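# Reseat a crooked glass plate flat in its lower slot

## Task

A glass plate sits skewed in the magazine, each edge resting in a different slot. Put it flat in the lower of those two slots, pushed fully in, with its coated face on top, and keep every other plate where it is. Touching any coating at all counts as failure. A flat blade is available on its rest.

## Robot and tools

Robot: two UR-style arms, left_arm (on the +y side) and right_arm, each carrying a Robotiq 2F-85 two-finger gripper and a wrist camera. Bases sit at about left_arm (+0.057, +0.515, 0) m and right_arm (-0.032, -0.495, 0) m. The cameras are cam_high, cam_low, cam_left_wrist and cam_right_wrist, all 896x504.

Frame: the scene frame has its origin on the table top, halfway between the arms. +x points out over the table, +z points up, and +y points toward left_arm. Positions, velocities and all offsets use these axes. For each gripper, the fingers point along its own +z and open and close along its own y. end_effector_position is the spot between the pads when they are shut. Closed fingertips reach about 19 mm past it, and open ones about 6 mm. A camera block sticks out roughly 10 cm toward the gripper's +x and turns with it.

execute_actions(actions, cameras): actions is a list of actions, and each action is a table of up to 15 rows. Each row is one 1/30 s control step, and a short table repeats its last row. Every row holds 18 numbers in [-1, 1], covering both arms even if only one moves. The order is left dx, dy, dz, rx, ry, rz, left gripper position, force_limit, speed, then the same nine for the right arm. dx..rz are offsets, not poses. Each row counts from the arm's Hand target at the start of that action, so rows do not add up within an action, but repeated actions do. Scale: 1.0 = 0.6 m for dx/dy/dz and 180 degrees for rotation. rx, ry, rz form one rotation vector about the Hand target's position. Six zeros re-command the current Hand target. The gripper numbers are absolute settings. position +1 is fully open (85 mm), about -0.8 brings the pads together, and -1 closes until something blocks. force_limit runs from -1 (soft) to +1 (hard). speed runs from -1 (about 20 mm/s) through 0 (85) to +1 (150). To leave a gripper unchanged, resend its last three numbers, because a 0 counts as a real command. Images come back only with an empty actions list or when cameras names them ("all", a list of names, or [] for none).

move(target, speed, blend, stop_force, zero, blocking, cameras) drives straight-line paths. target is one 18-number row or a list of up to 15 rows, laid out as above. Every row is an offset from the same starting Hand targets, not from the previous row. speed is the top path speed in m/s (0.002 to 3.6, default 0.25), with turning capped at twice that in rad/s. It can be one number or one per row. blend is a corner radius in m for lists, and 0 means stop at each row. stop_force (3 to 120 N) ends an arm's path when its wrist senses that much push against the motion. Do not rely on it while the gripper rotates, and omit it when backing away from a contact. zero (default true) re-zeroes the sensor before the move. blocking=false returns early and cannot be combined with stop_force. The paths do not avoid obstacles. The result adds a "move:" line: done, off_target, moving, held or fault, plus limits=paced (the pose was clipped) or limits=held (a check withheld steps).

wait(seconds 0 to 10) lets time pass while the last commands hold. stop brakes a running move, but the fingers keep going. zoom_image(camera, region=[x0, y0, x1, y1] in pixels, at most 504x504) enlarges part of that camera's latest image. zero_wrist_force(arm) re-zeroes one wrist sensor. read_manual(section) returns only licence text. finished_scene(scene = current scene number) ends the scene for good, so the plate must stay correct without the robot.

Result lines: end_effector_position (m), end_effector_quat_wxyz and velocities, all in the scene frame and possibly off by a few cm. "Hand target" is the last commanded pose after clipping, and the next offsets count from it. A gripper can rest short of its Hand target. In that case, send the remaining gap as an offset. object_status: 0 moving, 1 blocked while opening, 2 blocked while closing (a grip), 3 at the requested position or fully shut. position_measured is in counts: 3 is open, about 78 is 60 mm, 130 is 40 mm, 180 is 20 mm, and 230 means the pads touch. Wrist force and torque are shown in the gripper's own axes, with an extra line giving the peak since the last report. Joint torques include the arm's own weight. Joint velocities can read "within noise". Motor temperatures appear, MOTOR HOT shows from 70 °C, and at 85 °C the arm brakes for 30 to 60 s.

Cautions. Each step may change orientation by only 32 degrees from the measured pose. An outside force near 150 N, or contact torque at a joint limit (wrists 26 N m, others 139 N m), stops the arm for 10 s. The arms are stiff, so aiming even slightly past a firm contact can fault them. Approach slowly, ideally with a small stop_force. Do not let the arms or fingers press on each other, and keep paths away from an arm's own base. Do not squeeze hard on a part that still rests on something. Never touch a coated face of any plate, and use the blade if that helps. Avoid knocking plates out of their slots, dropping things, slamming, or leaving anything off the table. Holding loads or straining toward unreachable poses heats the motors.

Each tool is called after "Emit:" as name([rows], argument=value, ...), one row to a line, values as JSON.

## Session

Emit:
execute_actions(actions=[])

Scene clock: 0.00 s.
left_arm: end_effector_position=(+0.4515, +0.2000, +0.3785) position_measured=3 object_status=3 end_effector_quat_wxyz=(+0.227, +0.826, -0.231, +0.461) | right_arm: end_effector_position=(+0.3465, -0.2498, +0.3054) position_measured=3 object_status=3 end_effector_quat_wxyz=(+0.030, -0.297, +0.953, +0.054)
Joint positions: left_arm=[-1.13 -1.99 2.347 -2.972 -1.223 2.76] | right_arm=[4.017 -1.376 -1.842 -1.388 1.634 0.236]
Joint velocities: within noise
Joint torques (N m): no reading
Motor temperatures (°C): left_arm=[35 35 37 42 42 41] | right_arm=[41 39 36 42 45 43]
Wrist force (N): no reading
Wrist torque (N m): no reading
Wrist force, peak (N): no reading
Hand target: left_arm +0.4515, +0.2000, +0.3785; +0.227, +0.826, -0.231, +0.461 | right_arm +0.3465, -0.2498, +0.3054; +0.030, -0.297, +0.953, +0.054
Tool commands: left_gripper/position=+1.0 left_gripper/force_limit=+1.0 left_gripper/speed=+1.0 right_gripper/position=+1.0 right_gripper/force_limit=+1.0 right_gripper/speed=+1.0
camera_calibration:
cam_left_wrist: T_world_to_cam=[[-0.59561, -0.789319, 0.149078, 0.377479], [-0.656801, 0.3717, -0.656088, 0.488094], [0.46245, -0.488687, -0.739814, 0.299183], [0, 0, 0, 1]] pos_world=[0.407054, 0.262734, 0.485298]
cam_right_wrist: T_world_to_cam=[[-0.559097, 0.823999, 0.0918475, 0.382601], [0.76665, 0.471621, 0.435686, -0.272382], [0.315687, 0.314006, -0.8954, 0.376011], [0, 0, 0, 1]] pos_world=[0.304031, -0.304872, 0.420213]

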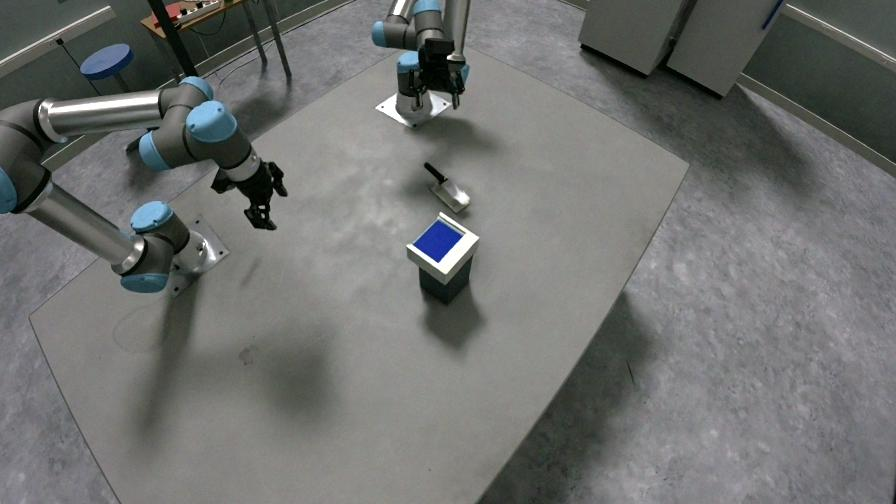

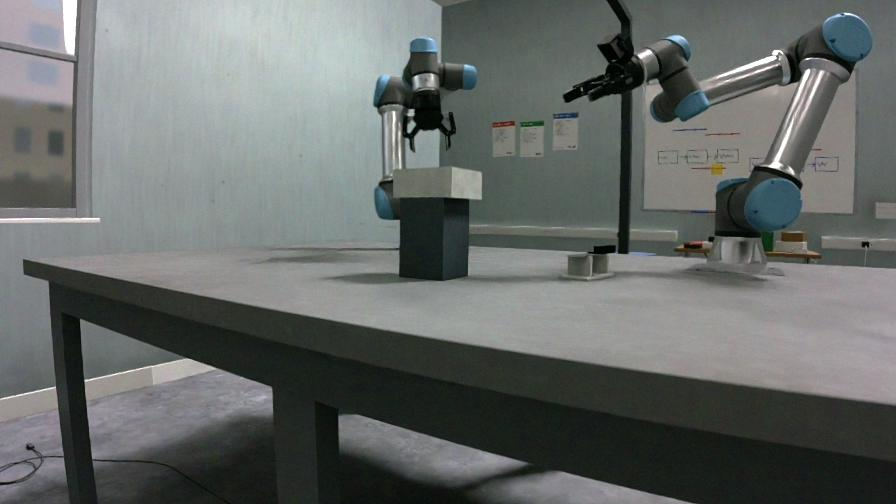

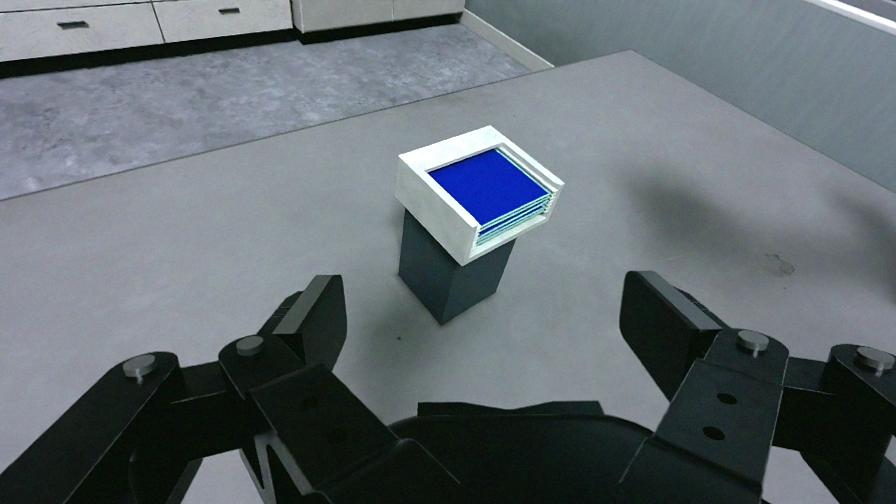

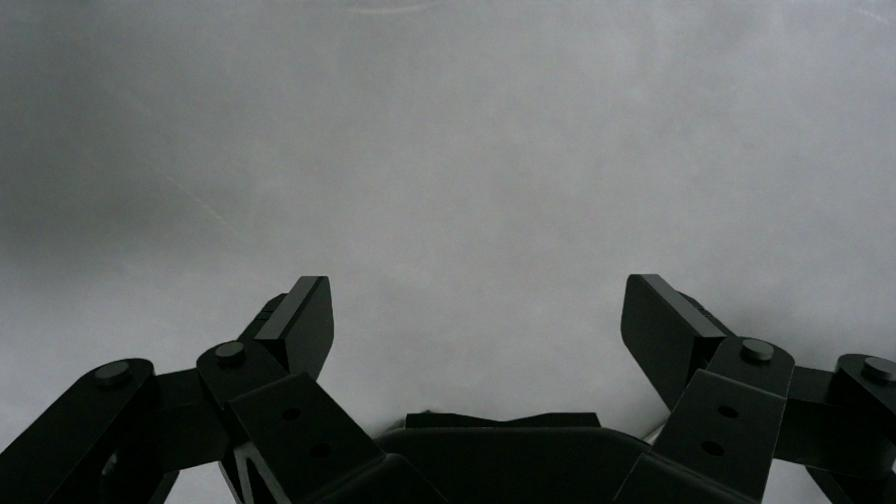

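Emit:
zoom_image(camera="cam_high", region=[380, 140, 520, 320])

Emit:
zoom_image(camera="cam_left_wrist", region=[380, 110, 580, 290])

Emit:
zoom_image(camera="cam_low", region=[380, 150, 640, 300])

Scaled by 2.800 from the camera's 896x504 image, which has a finer 1280x720 frame.

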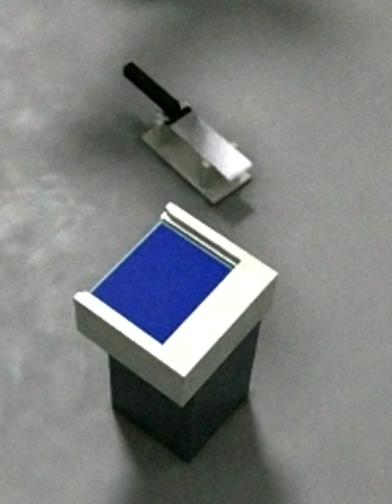

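Scaled by 2.520 from the camera's 896x504 image, which has a finer 1280x720 frame.

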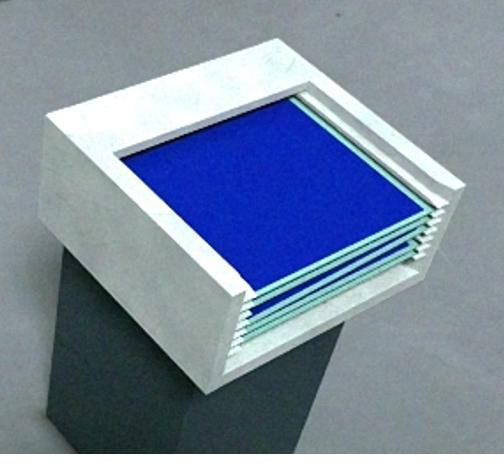

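Scaled by 1.938 from the camera's 896x504 image, which has a finer 1280x720 frame.

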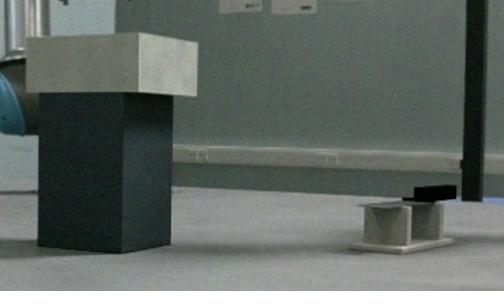

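Emit:
zoom_image(camera="cam_high", region=[415, 155, 485, 220])

Emit:
zoom_image(camera="cam_left_wrist", region=[455, 170, 575, 270])

Scaled by 7.200 from the camera's 896x504 image, which has a finer 1280x720 frame.

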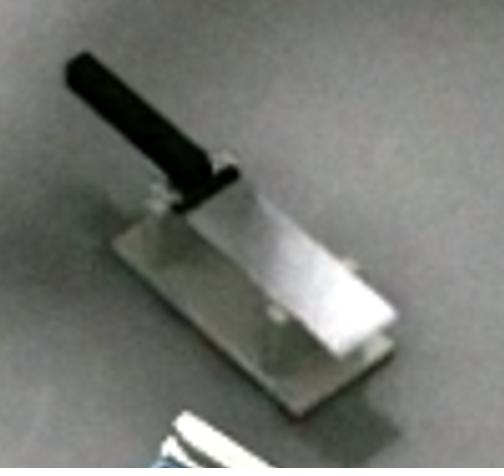

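Scaled by 4.200 from the camera's 896x504 image, which has a finer 1280x720 frame.

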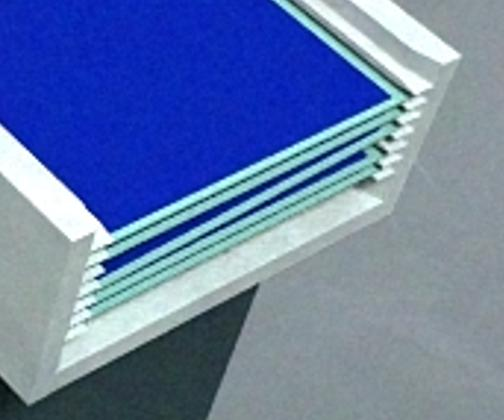

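Emit:
move(target=[-0.1025,0.0725,-0.4108,0.0473,-0.0226,0.1598,1,1,1, 0.2375,0.1813,-0.1807,0.4923,0.0570,-0.2513,1,1,1], speed=0.35, cameras=["all"])

Scene clock: 35.87 s.
left_arm: end_effector_position=(+0.3900, +0.2435, +0.1320) position_measured=3 object_status=3 end_effector_quat_wxyz=(+0.036, +0.856, -0.060, +0.513) | right_arm: end_effector_position=(+0.4890, -0.1410, +0.1969) position_measured=3 object_status=3 end_effector_quat_wxyz=(+0.165, +0.164, +0.681, +0.695)
Joint positions: left_arm=[-1.682 -1.761 2.774 -2.645 -0.491 1.638] | right_arm=[3.798 -2.337 -2.093 1.31 2.053 1.584]
Joint torques (N m): left_arm=[-14.42 -0.37 -22.52 -1.24 4.01 -1.97] | right_arm=[13.44 28.48 15.21 3.6 -2.13 2.6]
Wrist force (N): left_arm=[0.0 0.1 -0.2] | right_arm=[1.9 2.3 -3.2]
Wrist torque (N m): left_arm=[0.02 -0.01 0.06] | right_arm=[0.65 -0.61 0.20]
Wrist force, peak (N): left_arm=[-1.1 0.0 -0.3] | right_arm=[2.0 2.6 -3.2]
Hand target: left_arm +0.3900, +0.2435, +0.1320; +0.036, +0.856, -0.060, +0.513 | right_arm +0.4890, -0.1410, +0.1969; +0.165, +0.164, +0.681, +0.695
Off the commanded pose: left_arm 0.000 m, 0 deg | right_arm 0.000 m, 0 deg.
move: done
camera_calibration:
cam_left_wrist: T_world_to_cam=[[-0.143497, -0.989565, -0.0130518, 0.305747], [-0.733743, 0.115232, -0.669584, 0.364119], [0.664101, -0.086507, -0.742622, -0.00972598], [0, 0, 0, 1]] pos_world=[0.317503, 0.259757, 0.240576]
cam_right_wrist: T_world_to_cam=[[0.00303881, -0.0287056, 0.999583, -0.191325], [0.6726, -0.73964, -0.0232854, -0.420138], [0.74, 0.672391, 0.0170598, -0.136758], [0, 0, 0, 1]] pos_world=[0.384367, -0.224288, 0.183795]

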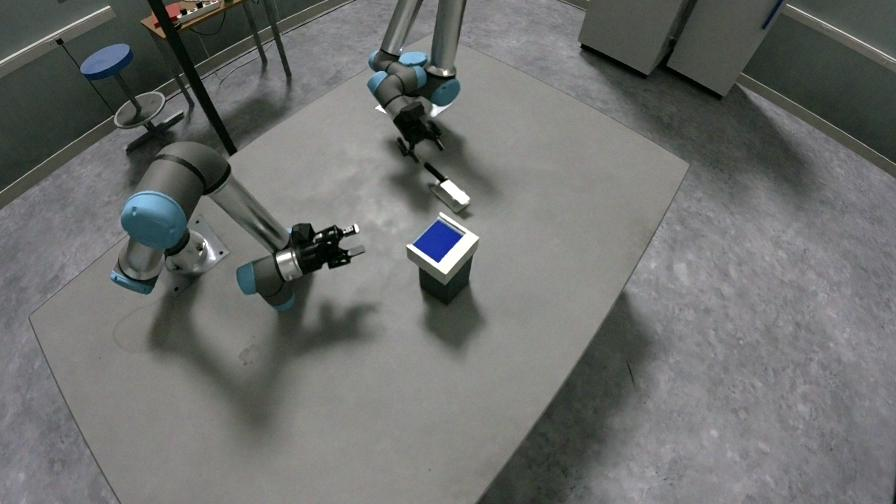

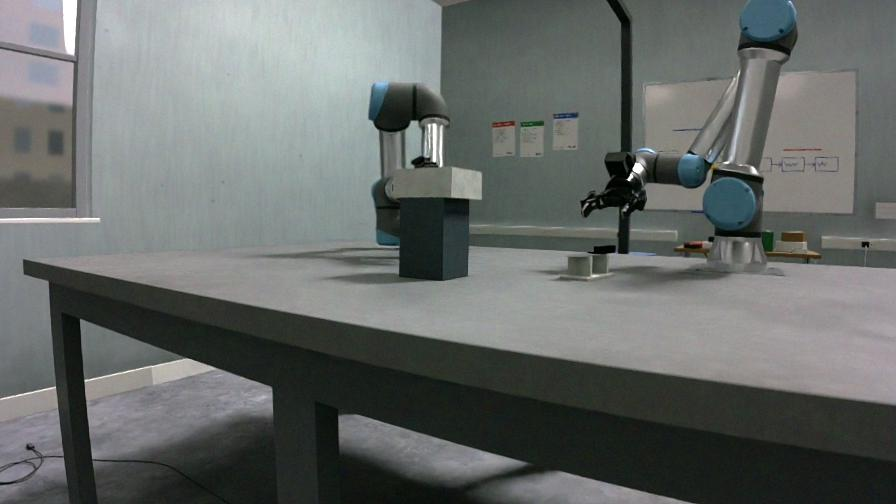

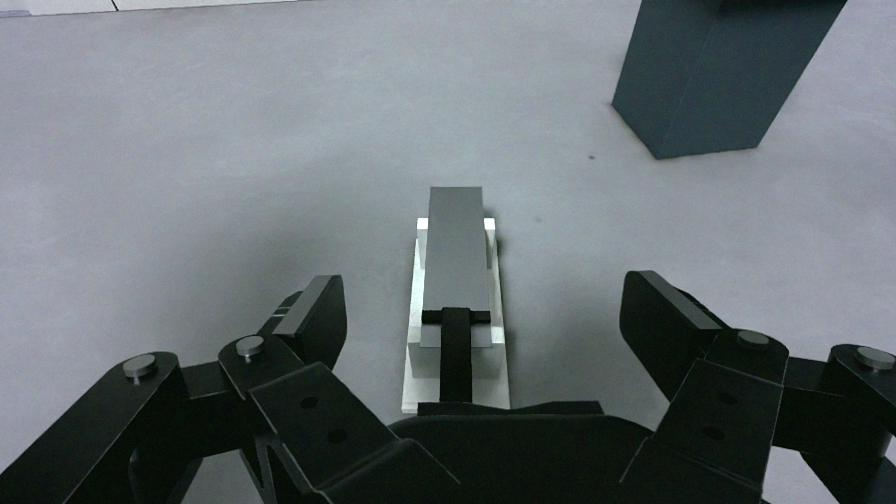

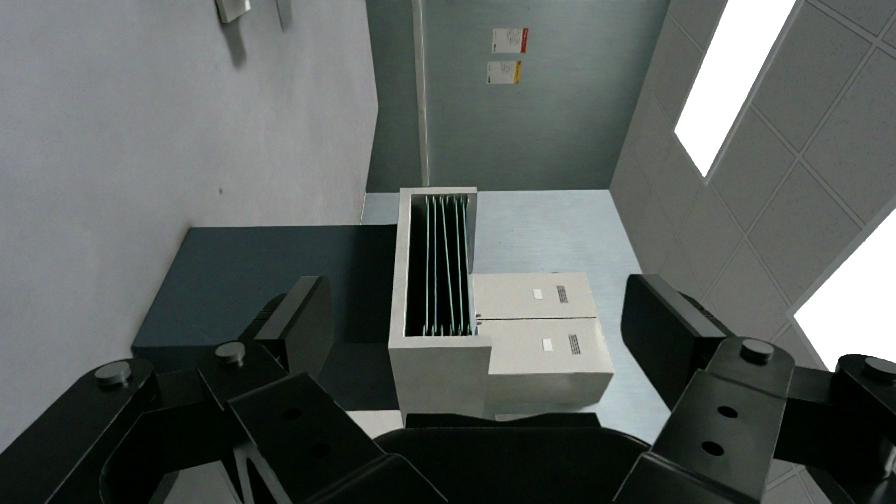

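Emit:
zoom_image(camera="cam_left_wrist", region=[390, 170, 530, 420])

Emit:
zoom_image(camera="cam_right_wrist", region=[385, 180, 500, 350])

Emit:
zoom_image(camera="cam_right_wrist", region=[415, 300, 485, 345])

Emit:
zoom_image(camera="cam_right_wrist", region=[415, 185, 485, 230])

Scaled by 2.016 from the camera's 896x504 image, which has a finer 1280x720 frame.

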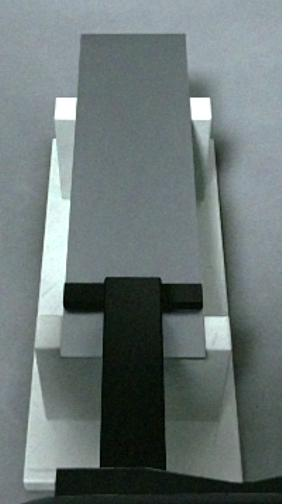

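Scaled by 2.965 from the camera's 896x504 image, which has a finer 1280x720 frame.

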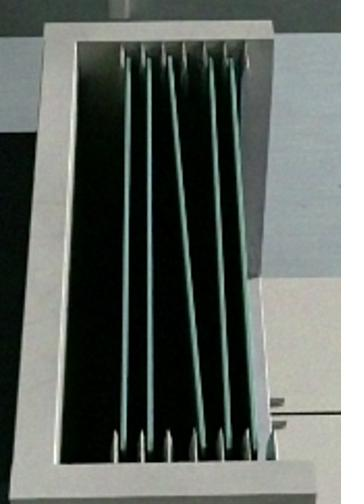

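Scaled by 7.200 from the camera's 896x504 image, which has a finer 1280x720 frame.

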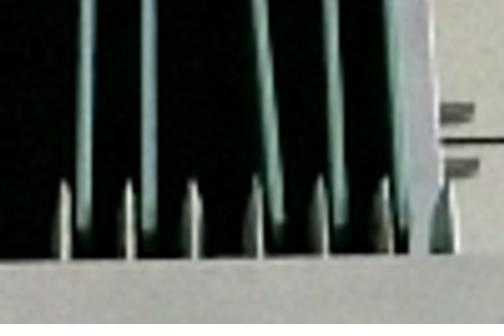

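Scaled by 7.200 from the camera's 896x504 image, which has a finer 1280x720 frame.

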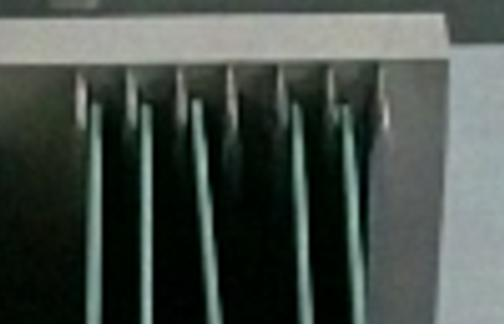

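Emit:
move(target=[0.00725,0.0090,-0.1167,0,0,-0.00278,1,1,1, 0,0,0,0,0,0,1,1,1], speed=0.12, stop_force=8, cameras=["cam_left_wrist","cam_high"])

Emit:
zoom_image(camera="cam_left_wrist", region=[280, 40, 700, 440])

Scene clock: 46.67 s.
left_arm: end_effector_position=(+0.3892, +0.2499, +0.0937) position_measured=3 object_status=3 end_effector_quat_wxyz=(+0.029, +0.857, -0.057, +0.511) | right_arm: end_effector_position=(+0.4890, -0.1410, +0.1969) position_measured=3 object_status=3 end_effector_quat_wxyz=(+0.165, +0.164, +0.681, +0.695)
Joint positions: left_arm=[-1.686 -1.561 2.821 -2.85 -0.495 1.602] | right_arm=[3.798 -2.337 -2.093 1.31 2.053 1.584]
Joint torques (N m): left_arm=[-14.16 -15.34 -17.65 -1.37 0.98 -1.85] | right_arm=[11.87 27.97 15.42 3.03 -2.22 2.77]
Wrist force (N): left_arm=[-0.5 0.1 -0.2] | right_arm=[1.8 2.3 -3.0]
Wrist torque (N m): left_arm=[0.04 0.04 0.05] | right_arm=[0.66 -0.59 0.21]
Wrist force, peak (N): left_arm=[-2.6 0.7 1.1] | right_arm=[2.1 2.7 -3.2]
Hand target: left_arm +0.3892, +0.2499, +0.0937; +0.029, +0.857, -0.057, +0.511 (not the last commanded pose) | right_arm +0.4890, -0.1410, +0.1969; +0.165, +0.164, +0.681, +0.695
Off the commanded pose: left_arm 0.032 m, 1 deg | right_arm 0.000 m, 0 deg.
move: held (left_arm; a check stopped the path); limits=held
pose unreachable (left arm): on one or more control steps of this call, first in action 0 (counted from 0), this arm could not follow its commanded pose, so it was not sent that pose on those steps. It may still have moved: this result reports where it is.
cause: moving toward the commanded pose would bring two parts of the arm too close to each other (joints 3 (elbow) and 4 (wrist 1) lie between them).
camera_calibration:
cam_left_wrist: T_world_to_cam=[[-0.131098, -0.991103, -0.0230011, 0.307978], [-0.737576, 0.113013, -0.66574, 0.33876], [0.662416, -0.0703123, -0.745829, -0.0401764], [0, 0, 0, 1]] pos_world=[0.31685, 0.264129, 0.202645]
Images, in order (width x height): cam_high 896x504, cam_left_wrist 896x504.

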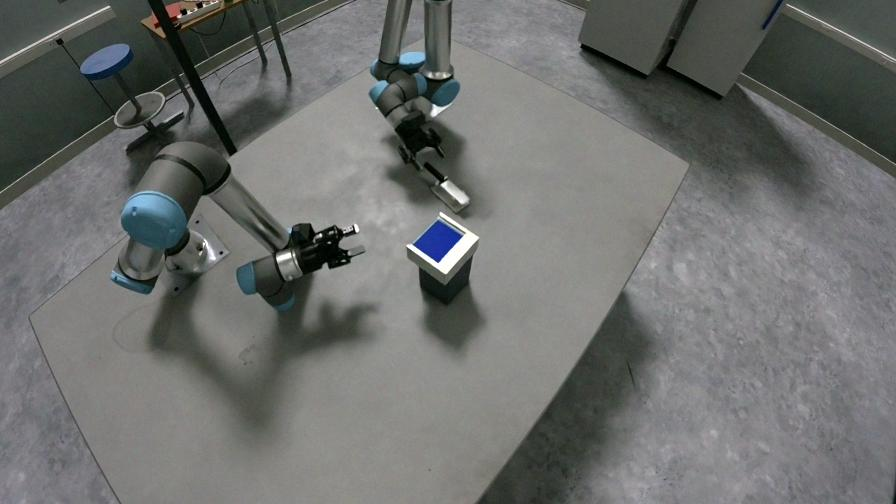

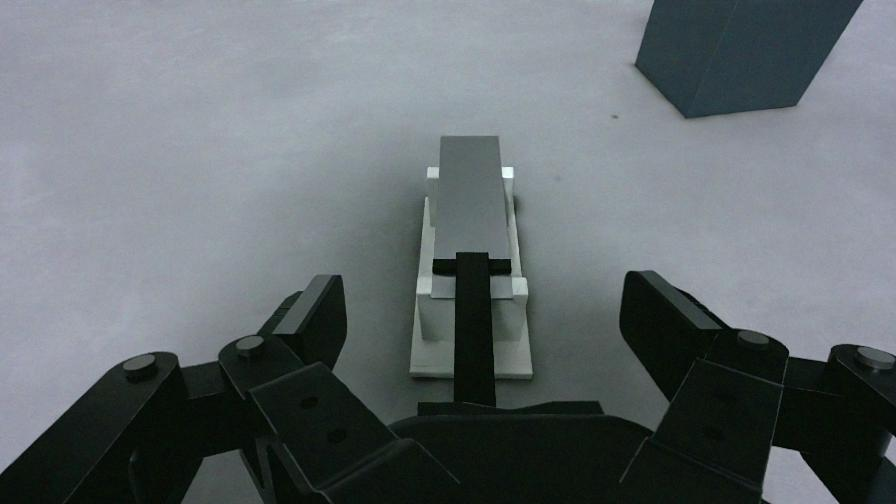

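Scaled by 1.200 from the camera's 896x504 image, which has a finer 1280x720 frame.

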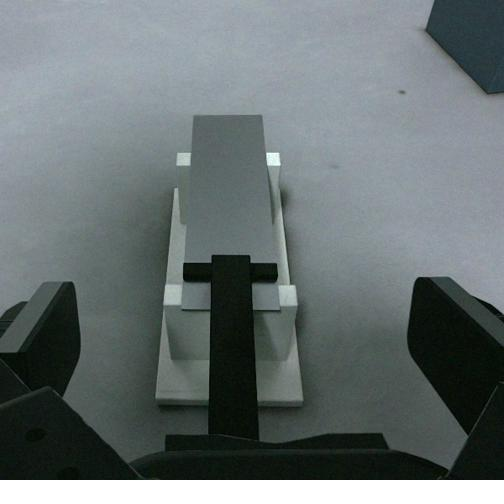

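Emit:
execute_actions(actions=[], cameras=["cam_high", "cam_low", "cam_left_wrist"])

Scene clock: 76.83 s.
left_arm: end_effector_position=(+0.3892, +0.2499, +0.0937) position_measured=3 object_status=3 end_effector_quat_wxyz=(+0.029, +0.857, -0.057, +0.511) | right_arm: end_effector_position=(+0.4890, -0.1410, +0.1969) position_measured=3 object_status=3 end_effector_quat_wxyz=(+0.165, +0.164, +0.681, +0.695)
Joint positions: left_arm=[-1.686 -1.561 2.821 -2.85 -0.495 1.602] | right_arm=[3.798 -2.337 -2.093 1.31 2.053 1.584]
Joint velocities: within noise
Joint torques (N m): left_arm=[-14.06 -16.53 -17.7 -1.54 0.91 -1.81] | right_arm=[12.86 28.45 14.66 3.12 -2.16 2.69]
Motor temperatures (°C): left_arm=[35 35 37 41 42 41] | right_arm=[41 39 36 41 45 43]
Wrist force (N): left_arm=[-0.3 0.0 -0.2] | right_arm=[1.8 2.2 -3.1]
Wrist torque (N m): left_arm=[0.02 0.02 0.06] | right_arm=[0.65 -0.59 0.21]
Wrist force, peak (N): left_arm=[-0.4 0.3 -0.6] | right_arm=[2.0 2.4 -3.3]
Hand target: left_arm +0.3892, +0.2499, +0.0937; +0.029, +0.857, -0.057, +0.511 (not the last commanded pose) | right_arm +0.4890, -0.1410, +0.1969; +0.165, +0.164, +0.681, +0.695
Tool commands: left_gripper/position=+1.0 left_gripper/force_limit=+1.0 left_gripper/speed=+1.0 right_gripper/position=+1.0 right_gripper/force_limit=+1.0 right_gripper/speed=+1.0
Off the commanded pose: left_arm 0.032 m, 1 deg | right_arm 0.000 m, 0 deg.
camera_calibration:
cam_left_wrist: T_world_to_cam=[[-0.131098, -0.991103, -0.0230011, 0.307978], [-0.737576, 0.113013, -0.66574, 0.33876], [0.662416, -0.0703123, -0.745829, -0.0401764], [0, 0, 0, 1]] pos_world=[0.31685, 0.264129, 0.202645]
Images, in order (width x height): cam_high 896x504, cam_low 896x504, cam_left_wrist 896x504.

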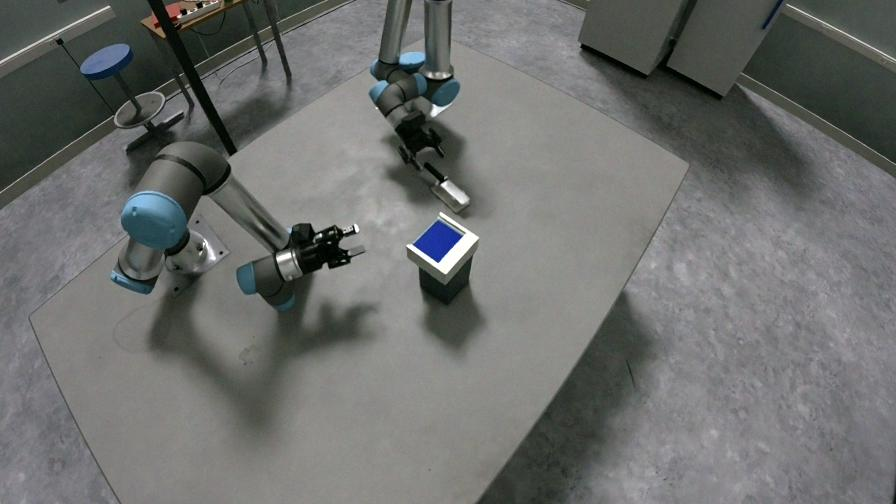

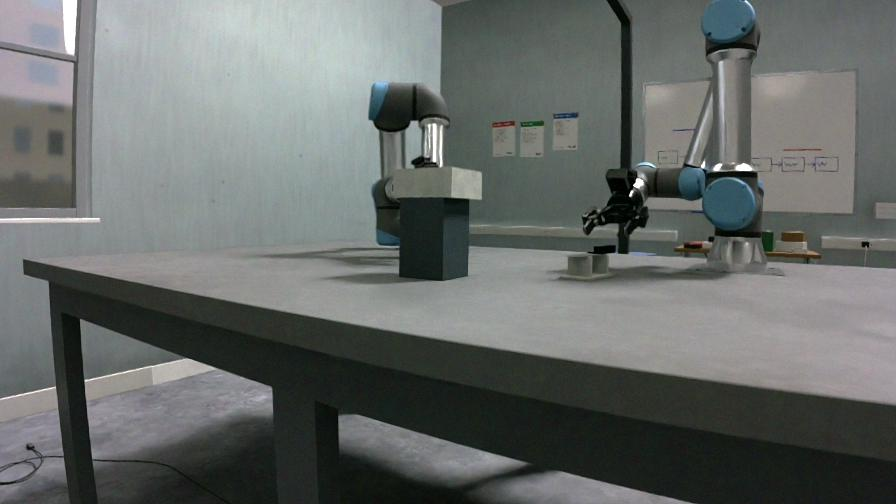

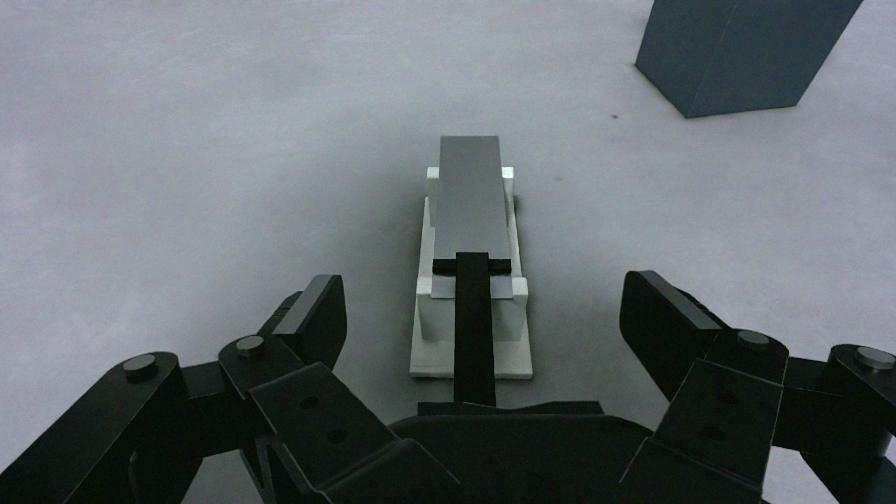

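Emit:
move(target=[0.009, 0.0023, 0.0, 0.02206, 0.17406, -0.00759, 1, 1, 1, 0, 0, 0, 0, 0, 0, 1, 1, 1], speed=0.3, cameras=["cam_left_wrist"])

Scene clock: 101.73 s.
left_arm: end_effector_position=(+0.3946, +0.2513, +0.0937) position_measured=3 object_status=3 end_effector_quat_wxyz=(+0.020, +0.963, -0.074, +0.259) | right_arm: end_effector_position=(+0.4890, -0.1410, +0.1969) position_measured=3 object_status=3 end_effector_quat_wxyz=(+0.165, +0.164, +0.681, +0.695)
Joint positions: left_arm=[-1.29 -1.733 2.563 -2.641 -1.1 2.067] | right_arm=[3.798 -2.337 -2.093 1.31 2.053 1.584]
Joint torques (N m): left_arm=[13.8 -4.84 -25.34 -1.84 -0.85 2.81] | right_arm=[11.84 28.33 15.13 3.09 -2.32 2.83]
Wrist force (N): left_arm=[-0.9 -0.7 -0.6] | right_arm=[2.0 2.0 -2.7]
Wrist torque (N m): left_arm=[0.02 0.03 -0.20] | right_arm=[0.60 -0.64 0.21]
Wrist force, peak (N): left_arm=[-1.1 -0.9 -1.0] | right_arm=[1.8 2.7 -3.3]
Hand target: left_arm +0.3946, +0.2513, +0.0937; +0.020, +0.963, -0.074, +0.258 | right_arm +0.4890, -0.1410, +0.1969; +0.165, +0.164, +0.681, +0.695
Off the commanded pose: left_arm 0.000 m, 0 deg | right_arm 0.000 m, 0 deg.
move: done
camera_calibration:
cam_left_wrist: T_world_to_cam=[[-0.164551, -0.986316, -0.0102055, 0.32083], [-0.97049, 0.163742, -0.177023, 0.375896], [0.176272, -0.0192249, -0.984154, 0.157733], [0, 0, 0, 1]] pos_world=[0.389792, 0.257922, 0.22505]
Images, in order (width x height): cam_left_wrist 896x504.

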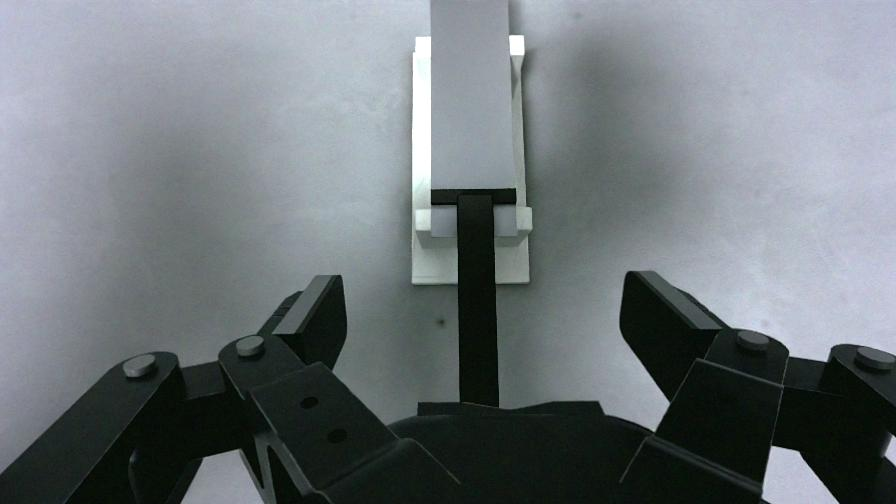

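Emit:
move([
  [0, 0, -0.0695, 0, 0, 0, 1, 1, 1, 0, 0, 0, 0, 0, 0, 1, 1, 1],
  [0, 0, -0.0695, 0, 0, 0, -0.98, 0.2, -1, 0, 0, 0, 0, 0, 0, 1, 1, 1],
], speed=0.15, cameras=["cam_left_wrist"])

Scene clock: 115.20 s.
left_arm: end_effector_position=(+0.3946, +0.2513, +0.0520) position_measured=197 object_status=0 end_effector_quat_wxyz=(+0.020, +0.963, -0.074, +0.258) | right_arm: end_effector_position=(+0.4890, -0.1410, +0.1969) position_measured=3 object_status=3 end_effector_quat_wxyz=(+0.165, +0.164, +0.681, +0.695)
Joint positions: left_arm=[-1.29 -1.583 2.615 -2.843 -1.1 2.067] | right_arm=[3.798 -2.337 -2.093 1.31 2.053 1.584]
Joint torques (N m): left_arm=[13.44 -7.54 -5.55 -4.06 -1.11 2.55] | right_arm=[12.14 27.98 15.09 2.91 -2.22 2.79]
Wrist force (N): left_arm=[0.0 -0.7 -4.4] | right_arm=[1.9 2.5 -3.0]
Wrist torque (N m): left_arm=[0.09 0.11 -0.18] | right_arm=[0.68 -0.61 0.20]
Wrist force, peak (N): left_arm=[0.2 -0.9 -4.4] | right_arm=[1.9 2.8 -3.4]
Hand target: left_arm +0.3946, +0.2513, +0.0520; +0.020, +0.963, -0.074, +0.258 | right_arm +0.4890, -0.1410, +0.1969; +0.165, +0.164, +0.681, +0.695
Off the commanded pose: left_arm 0.000 m, 0 deg | right_arm 0.000 m, 0 deg.
move: done
camera_calibration:
cam_left_wrist: T_world_to_cam=[[-0.16464, -0.9863, -0.0102723, 0.320464], [-0.970528, 0.163848, -0.176719, 0.368543], [0.175981, -0.0191257, -0.984208, 0.116773], [0, 0, 0, 1]] pos_world=[0.389893, 0.257922, 0.183349]
Images, in order (width x height): cam_left_wrist 896x504.

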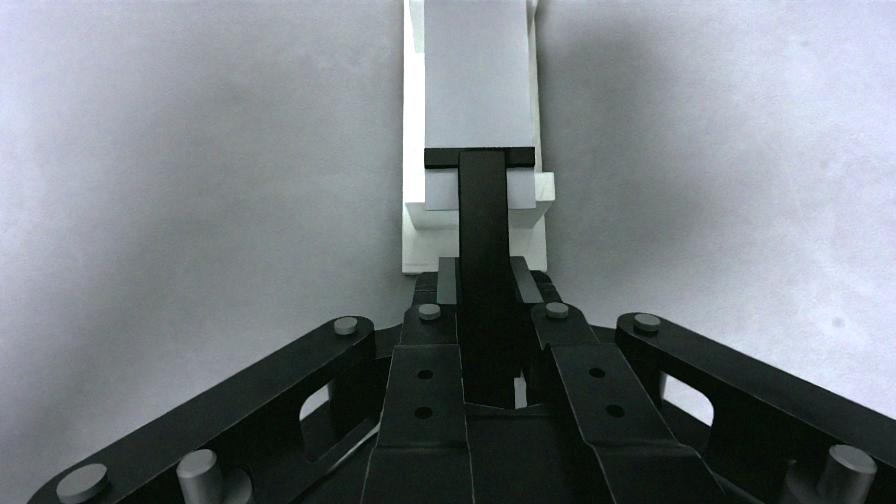

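Emit:
move([
  [0, 0, 0.18, 0, 0, 0, -0.98, 0.2, -1, 0, 0, 0, 0, 0, 0, 1, 1, 1],
  [0.20067, -0.4655, 0.48, 0, 0, 0.05922, -0.98, 0.2, -1, 0, 0, 0, 0, 0, 0, 1, 1, 1],
], speed=0.25, blend=[0.03, 0], cameras=["cam_left_wrist", "cam_right_wrist"])

Scene clock: 125.30 s.
left_arm: end_effector_position=(+0.5150, -0.0279, +0.3400) position_measured=197 object_status=2 end_effector_quat_wxyz=(-0.004, +0.966, +0.015, +0.259) | right_arm: end_effector_position=(+0.4890, -0.1410, +0.1969) position_measured=3 object_status=3 end_effector_quat_wxyz=(+0.165, +0.164, +0.681, +0.695)
Joint positions: left_arm=[-1.243 -1.249 1.3 -1.79 -1.072 1.913] | right_arm=[3.798 -2.337 -2.093 1.31 2.053 1.584]
Joint torques (N m): left_arm=[13.11 -33.13 -32.41 -1.76 -0.97 -1.93] | right_arm=[11.99 27.95 14.68 2.9 -2.23 2.69]
Wrist force (N): left_arm=[-1.5 -0.5 -0.2] | right_arm=[2.1 2.4 -3.1]
Wrist torque (N m): left_arm=[0.09 0.00 -0.02] | right_arm=[0.68 -0.64 0.21]
Wrist force, peak (N): left_arm=[0.0 -0.7 -4.8] | right_arm=[2.0 2.6 -3.4]
Hand target: left_arm +0.5150, -0.0280, +0.3400; -0.004, +0.966, +0.015, +0.259 | right_arm +0.4890, -0.1410, +0.1969; +0.165, +0.164, +0.681, +0.695
Off the commanded pose: left_arm 0.000 m, 0 deg | right_arm 0.000 m, 0 deg.
move: done
camera_calibration:
cam_left_wrist: T_world_to_cam=[[0.0205429, -0.999737, -0.0102105, -0.027961], [-0.984076, -0.0184155, -0.176794, 0.58393], [0.176559, 0.0136797, -0.984195, 0.374316], [0, 0, 0, 1]] pos_world=[0.509117, -0.0223208, 0.47135]
cam_right_wrist: T_world_to_cam=[[0.00302445, -0.0289884, 0.999575, -0.191277], [0.672498, -0.739726, -0.0234873, -0.420009], [0.740092, 0.672284, 0.0172574, -0.136919], [0, 0, 0, 1]] pos_world=[0.384366, -0.224188, 0.183693]
Images, in order (width x height): cam_left_wrist 896x504, cam_right_wrist 896x504.

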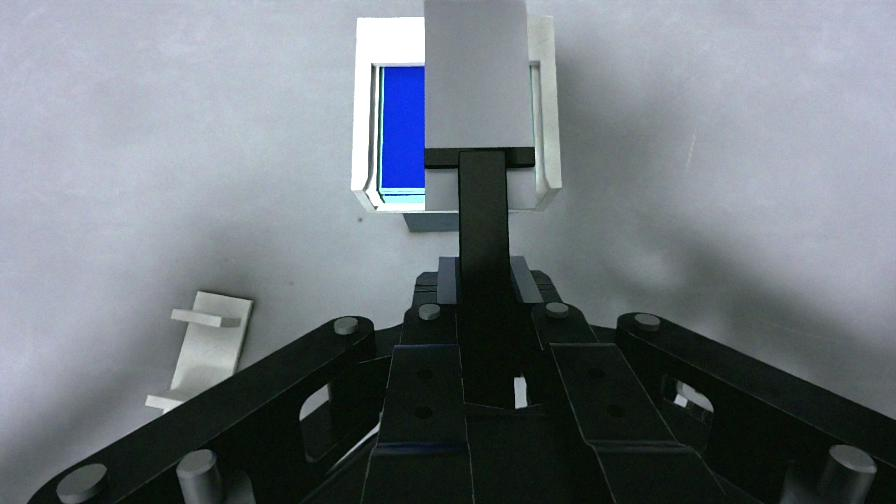

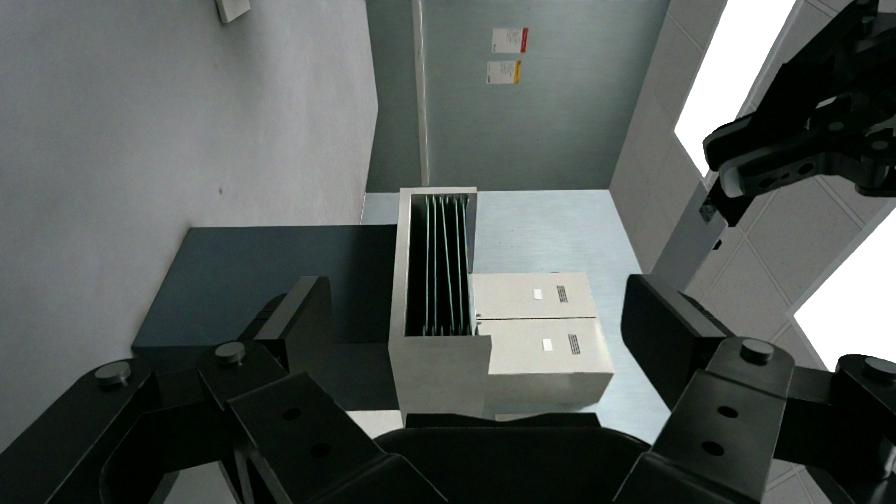

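Emit:
zoom_image(camera="cam_left_wrist", region=[340, 0, 580, 220])

Emit:
zoom_image(camera="cam_right_wrist", region=[385, 180, 505, 345])

Scaled by 2.100 from the camera's 896x504 image, which has a finer 1280x720 frame.

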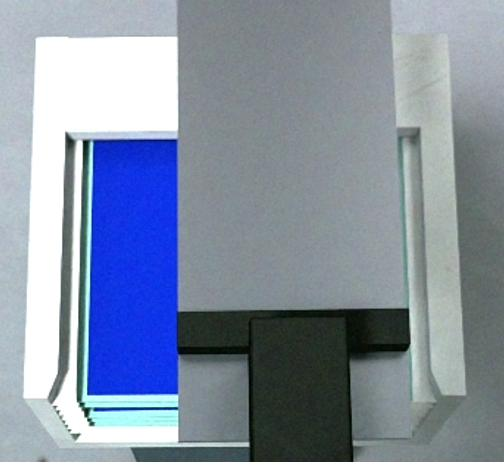

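Scaled by 3.055 from the camera's 896x504 image, which has a finer 1280x720 frame.

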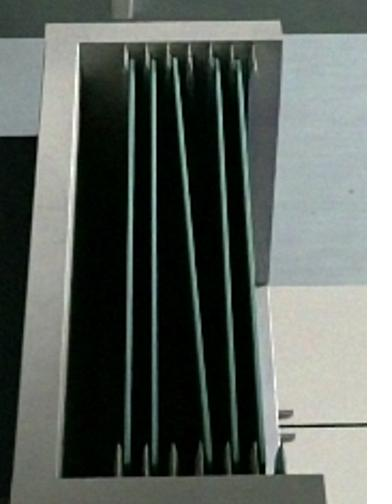

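Emit:
move([
  [-0.158333, 0.01, -0.066667, -0.014719, -0.000308, -0.003167, -0.98, 0.2, -1, 0, 0, 0, 0, 0, 0, 1, 1, 1],
  [-0.158333, 0.01, -0.247333, -0.014719, -0.000308, -0.003167, -0.98, 0.2, -1, 0, 0, 0, 0, 0, 0, 1, 1, 1],
], speed=[0.25, 0.15], blend=[0.02, 0], cameras=["cam_right_wrist"])

Emit:
zoom_image(camera="cam_right_wrist", region=[385, 180, 505, 345])

Scene clock: 143.13 s.
left_arm: end_effector_position=(+0.4199, -0.0220, +0.1918) position_measured=197 object_status=2 end_effector_quat_wxyz=(+0.019, +0.966, +0.016, +0.259) | right_arm: end_effector_position=(+0.4890, -0.1410, +0.1969) position_measured=3 object_status=3 end_effector_quat_wxyz=(+0.165, +0.164, +0.681, +0.695)
Joint positions: left_arm=[-1.391 -1.304 1.758 -2.162 -1.062 1.756] | right_arm=[3.798 -2.337 -2.093 1.31 2.053 1.584]
Joint torques (N m): left_arm=[6.05 -27.63 -12.63 -4.69 3.31 2.58] | right_arm=[11.65 27.86 14.98 2.82 -2.33 2.78]
Wrist force (N): left_arm=[-1.7 -0.3 -0.6] | right_arm=[2.1 2.3 -3.1]
Wrist torque (N m): left_arm=[0.11 0.01 -0.19] | right_arm=[0.66 -0.64 0.21]
Wrist force, peak (N): left_arm=[-2.5 -0.4 -1.1] | right_arm=[2.3 2.6 -3.2]
Hand target: left_arm +0.4200, -0.0220, +0.1916; +0.019, +0.966, +0.016, +0.259 | right_arm +0.4890, -0.1410, +0.1969; +0.165, +0.164, +0.681, +0.695
Off the commanded pose: left_arm 0.000 m, 0 deg | right_arm 0.000 m, 0 deg.
move: done
camera_calibration:
cam_right_wrist: T_world_to_cam=[[0.00302445, -0.0289884, 0.999575, -0.191277], [0.672498, -0.739726, -0.0234873, -0.420009], [0.740092, 0.672284, 0.0172574, -0.136919], [0, 0, 0, 1]] pos_world=[0.384366, -0.224188, 0.183693]
Images, in order (width x height): cam_right_wrist 896x504.

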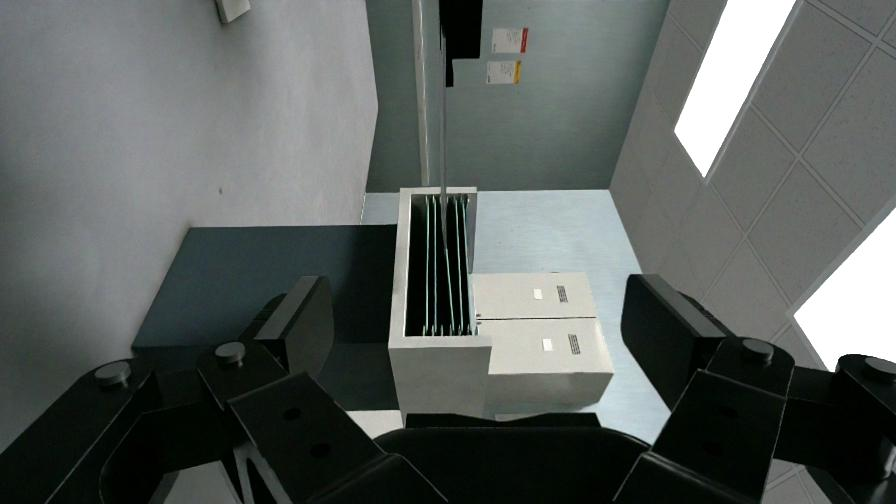

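Scaled by 3.055 from the camera's 896x504 image, which has a finer 1280x720 frame.

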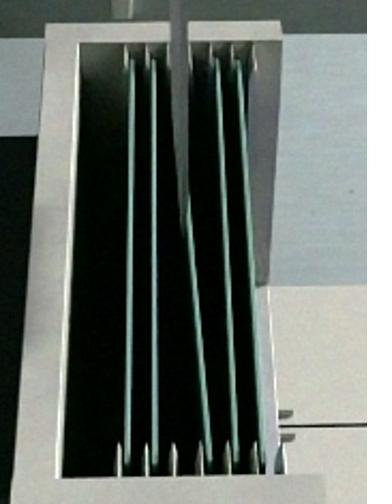

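Emit:
zoom_image(camera="cam_right_wrist", region=[415, 180, 475, 260])

Emit:
zoom_image(camera="cam_right_wrist", region=[415, 260, 485, 345])

Scaled by 6.300 from the camera's 896x504 image, which has a finer 1280x720 frame.

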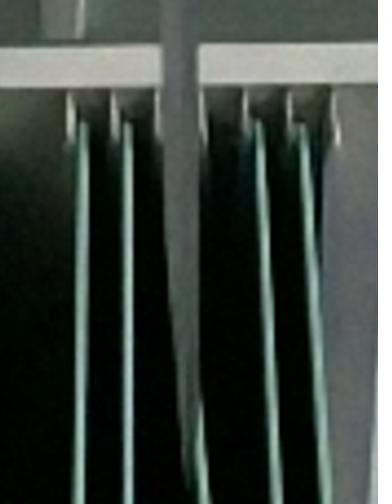

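Scaled by 5.929 from the camera's 896x504 image, which has a finer 1280x720 frame.

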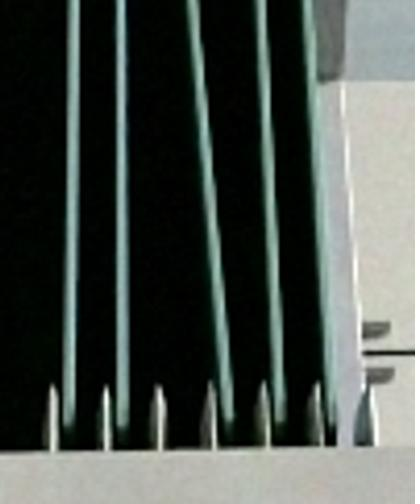

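Emit:
zoom_image(camera="cam_right_wrist", region=[415, 60, 485, 200])

Emit:
zoom_image(camera="cam_right_wrist", region=[433, 230, 459, 265])

Scaled by 3.600 from the camera's 896x504 image, which has a finer 1280x720 frame.

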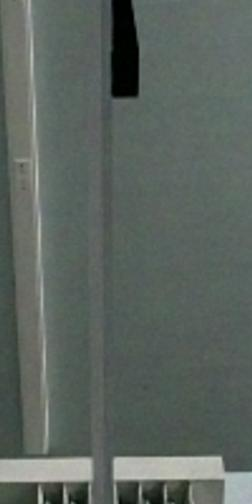

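Scaled by 14.400 from the camera's 896x504 image, which has a finer 1280x720 frame.

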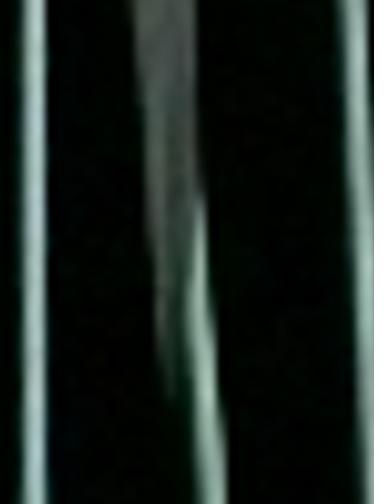

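Emit:
move([
  [0, 0, -0.002, 0, 0, 0, -0.98, 0.2, -1, 0, 0, 0, 0, 0, 0, 1, 1, 1],
  [0.066652, 0.001396, -0.002, 0, 0, 0, -0.98, 0.2, -1, 0, 0, 0, 0, 0, 0, 1, 1, 1],
], speed=0.06, stop_force=6, cameras=["cam_right_wrist"])

Emit:
zoom_image(camera="cam_right_wrist", region=[415, 180, 475, 260])

Emit:
zoom_image(camera="cam_right_wrist", region=[430, 260, 466, 310])

Emit:
zoom_image(camera="cam_right_wrist", region=[415, 80, 485, 200])

Scene clock: 179.23 s.
left_arm: end_effector_position=(+0.4600, -0.0211, +0.1904) position_measured=197 object_status=2 end_effector_quat_wxyz=(+0.019, +0.966, +0.016, +0.259) | right_arm: end_effector_position=(+0.4890, -0.1410, +0.1969) position_measured=3 object_status=3 end_effector_quat_wxyz=(+0.165, +0.164, +0.681, +0.695)
Joint positions: left_arm=[-1.322 -1.261 1.715 -2.199 -1.072 1.833] | right_arm=[3.798 -2.337 -2.093 1.31 2.053 1.584]
Joint torques (N m): left_arm=[13.73 -29.79 -30.19 -4.51 -0.95 2.58] | right_arm=[11.72 27.51 14.61 2.79 -2.21 2.75]
Wrist force (N): left_arm=[-1.5 -0.1 -0.4] | right_arm=[2.1 2.3 -3.0]
Wrist torque (N m): left_arm=[0.13 -0.01 -0.20] | right_arm=[0.66 -0.65 0.21]
Wrist force, peak (N): left_arm=[-2.5 -0.3 -0.8] | right_arm=[2.2 2.5 -3.3]
Hand target: left_arm +0.4600, -0.0211, +0.1904; +0.019, +0.966, +0.016, +0.259 | right_arm +0.4890, -0.1410, +0.1969; +0.165, +0.164, +0.681, +0.695
Off the commanded pose: left_arm 0.000 m, 0 deg | right_arm 0.000 m, 0 deg.
move: done
camera_calibration:
cam_right_wrist: T_world_to_cam=[[0.00302445, -0.0289884, 0.999575, -0.191277], [0.672498, -0.739726, -0.0234873, -0.420009], [0.740092, 0.672284, 0.0172574, -0.136919], [0, 0, 0, 1]] pos_world=[0.384366, -0.224188, 0.183693]
Images, in order (width x height): cam_right_wrist 896x504.

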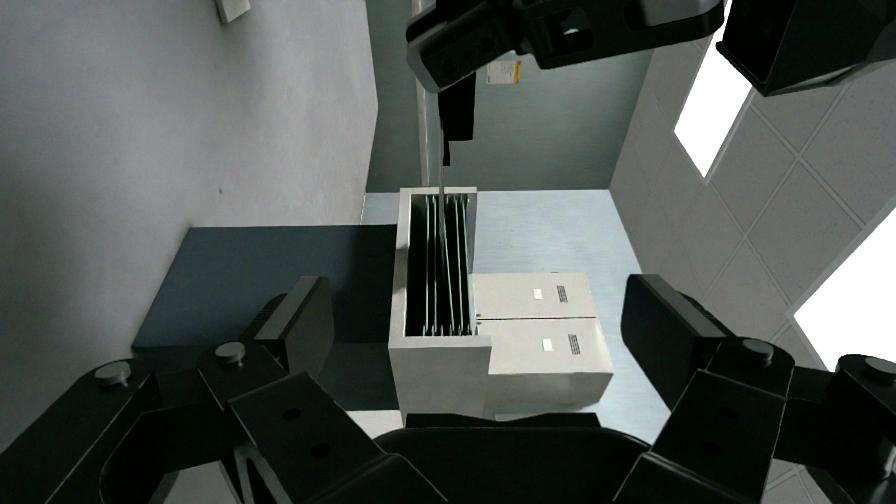

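Scaled by 6.300 from the camera's 896x504 image, which has a finer 1280x720 frame.

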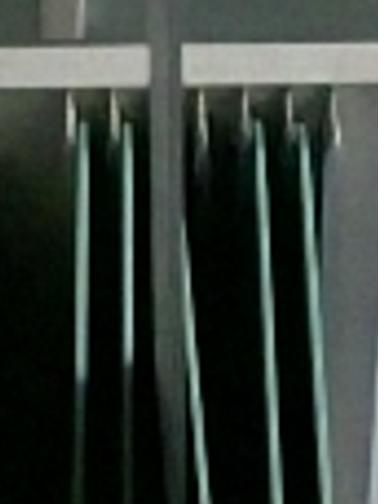

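Scaled by 10.080 from the camera's 896x504 image, which has a finer 1280x720 frame.

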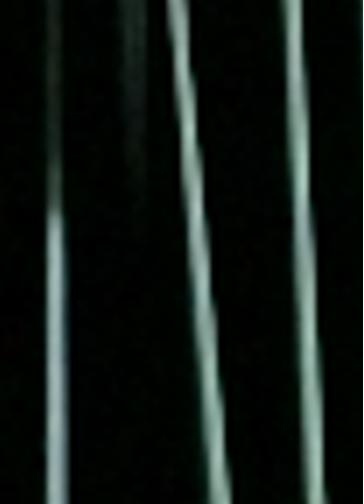

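Scaled by 4.200 from the camera's 896x504 image, which has a finer 1280x720 frame.

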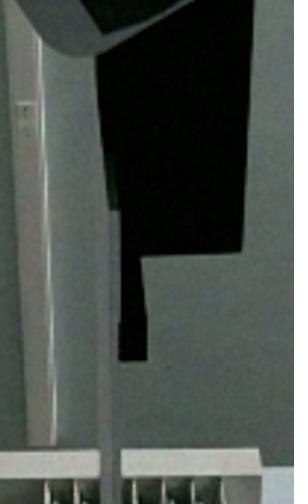

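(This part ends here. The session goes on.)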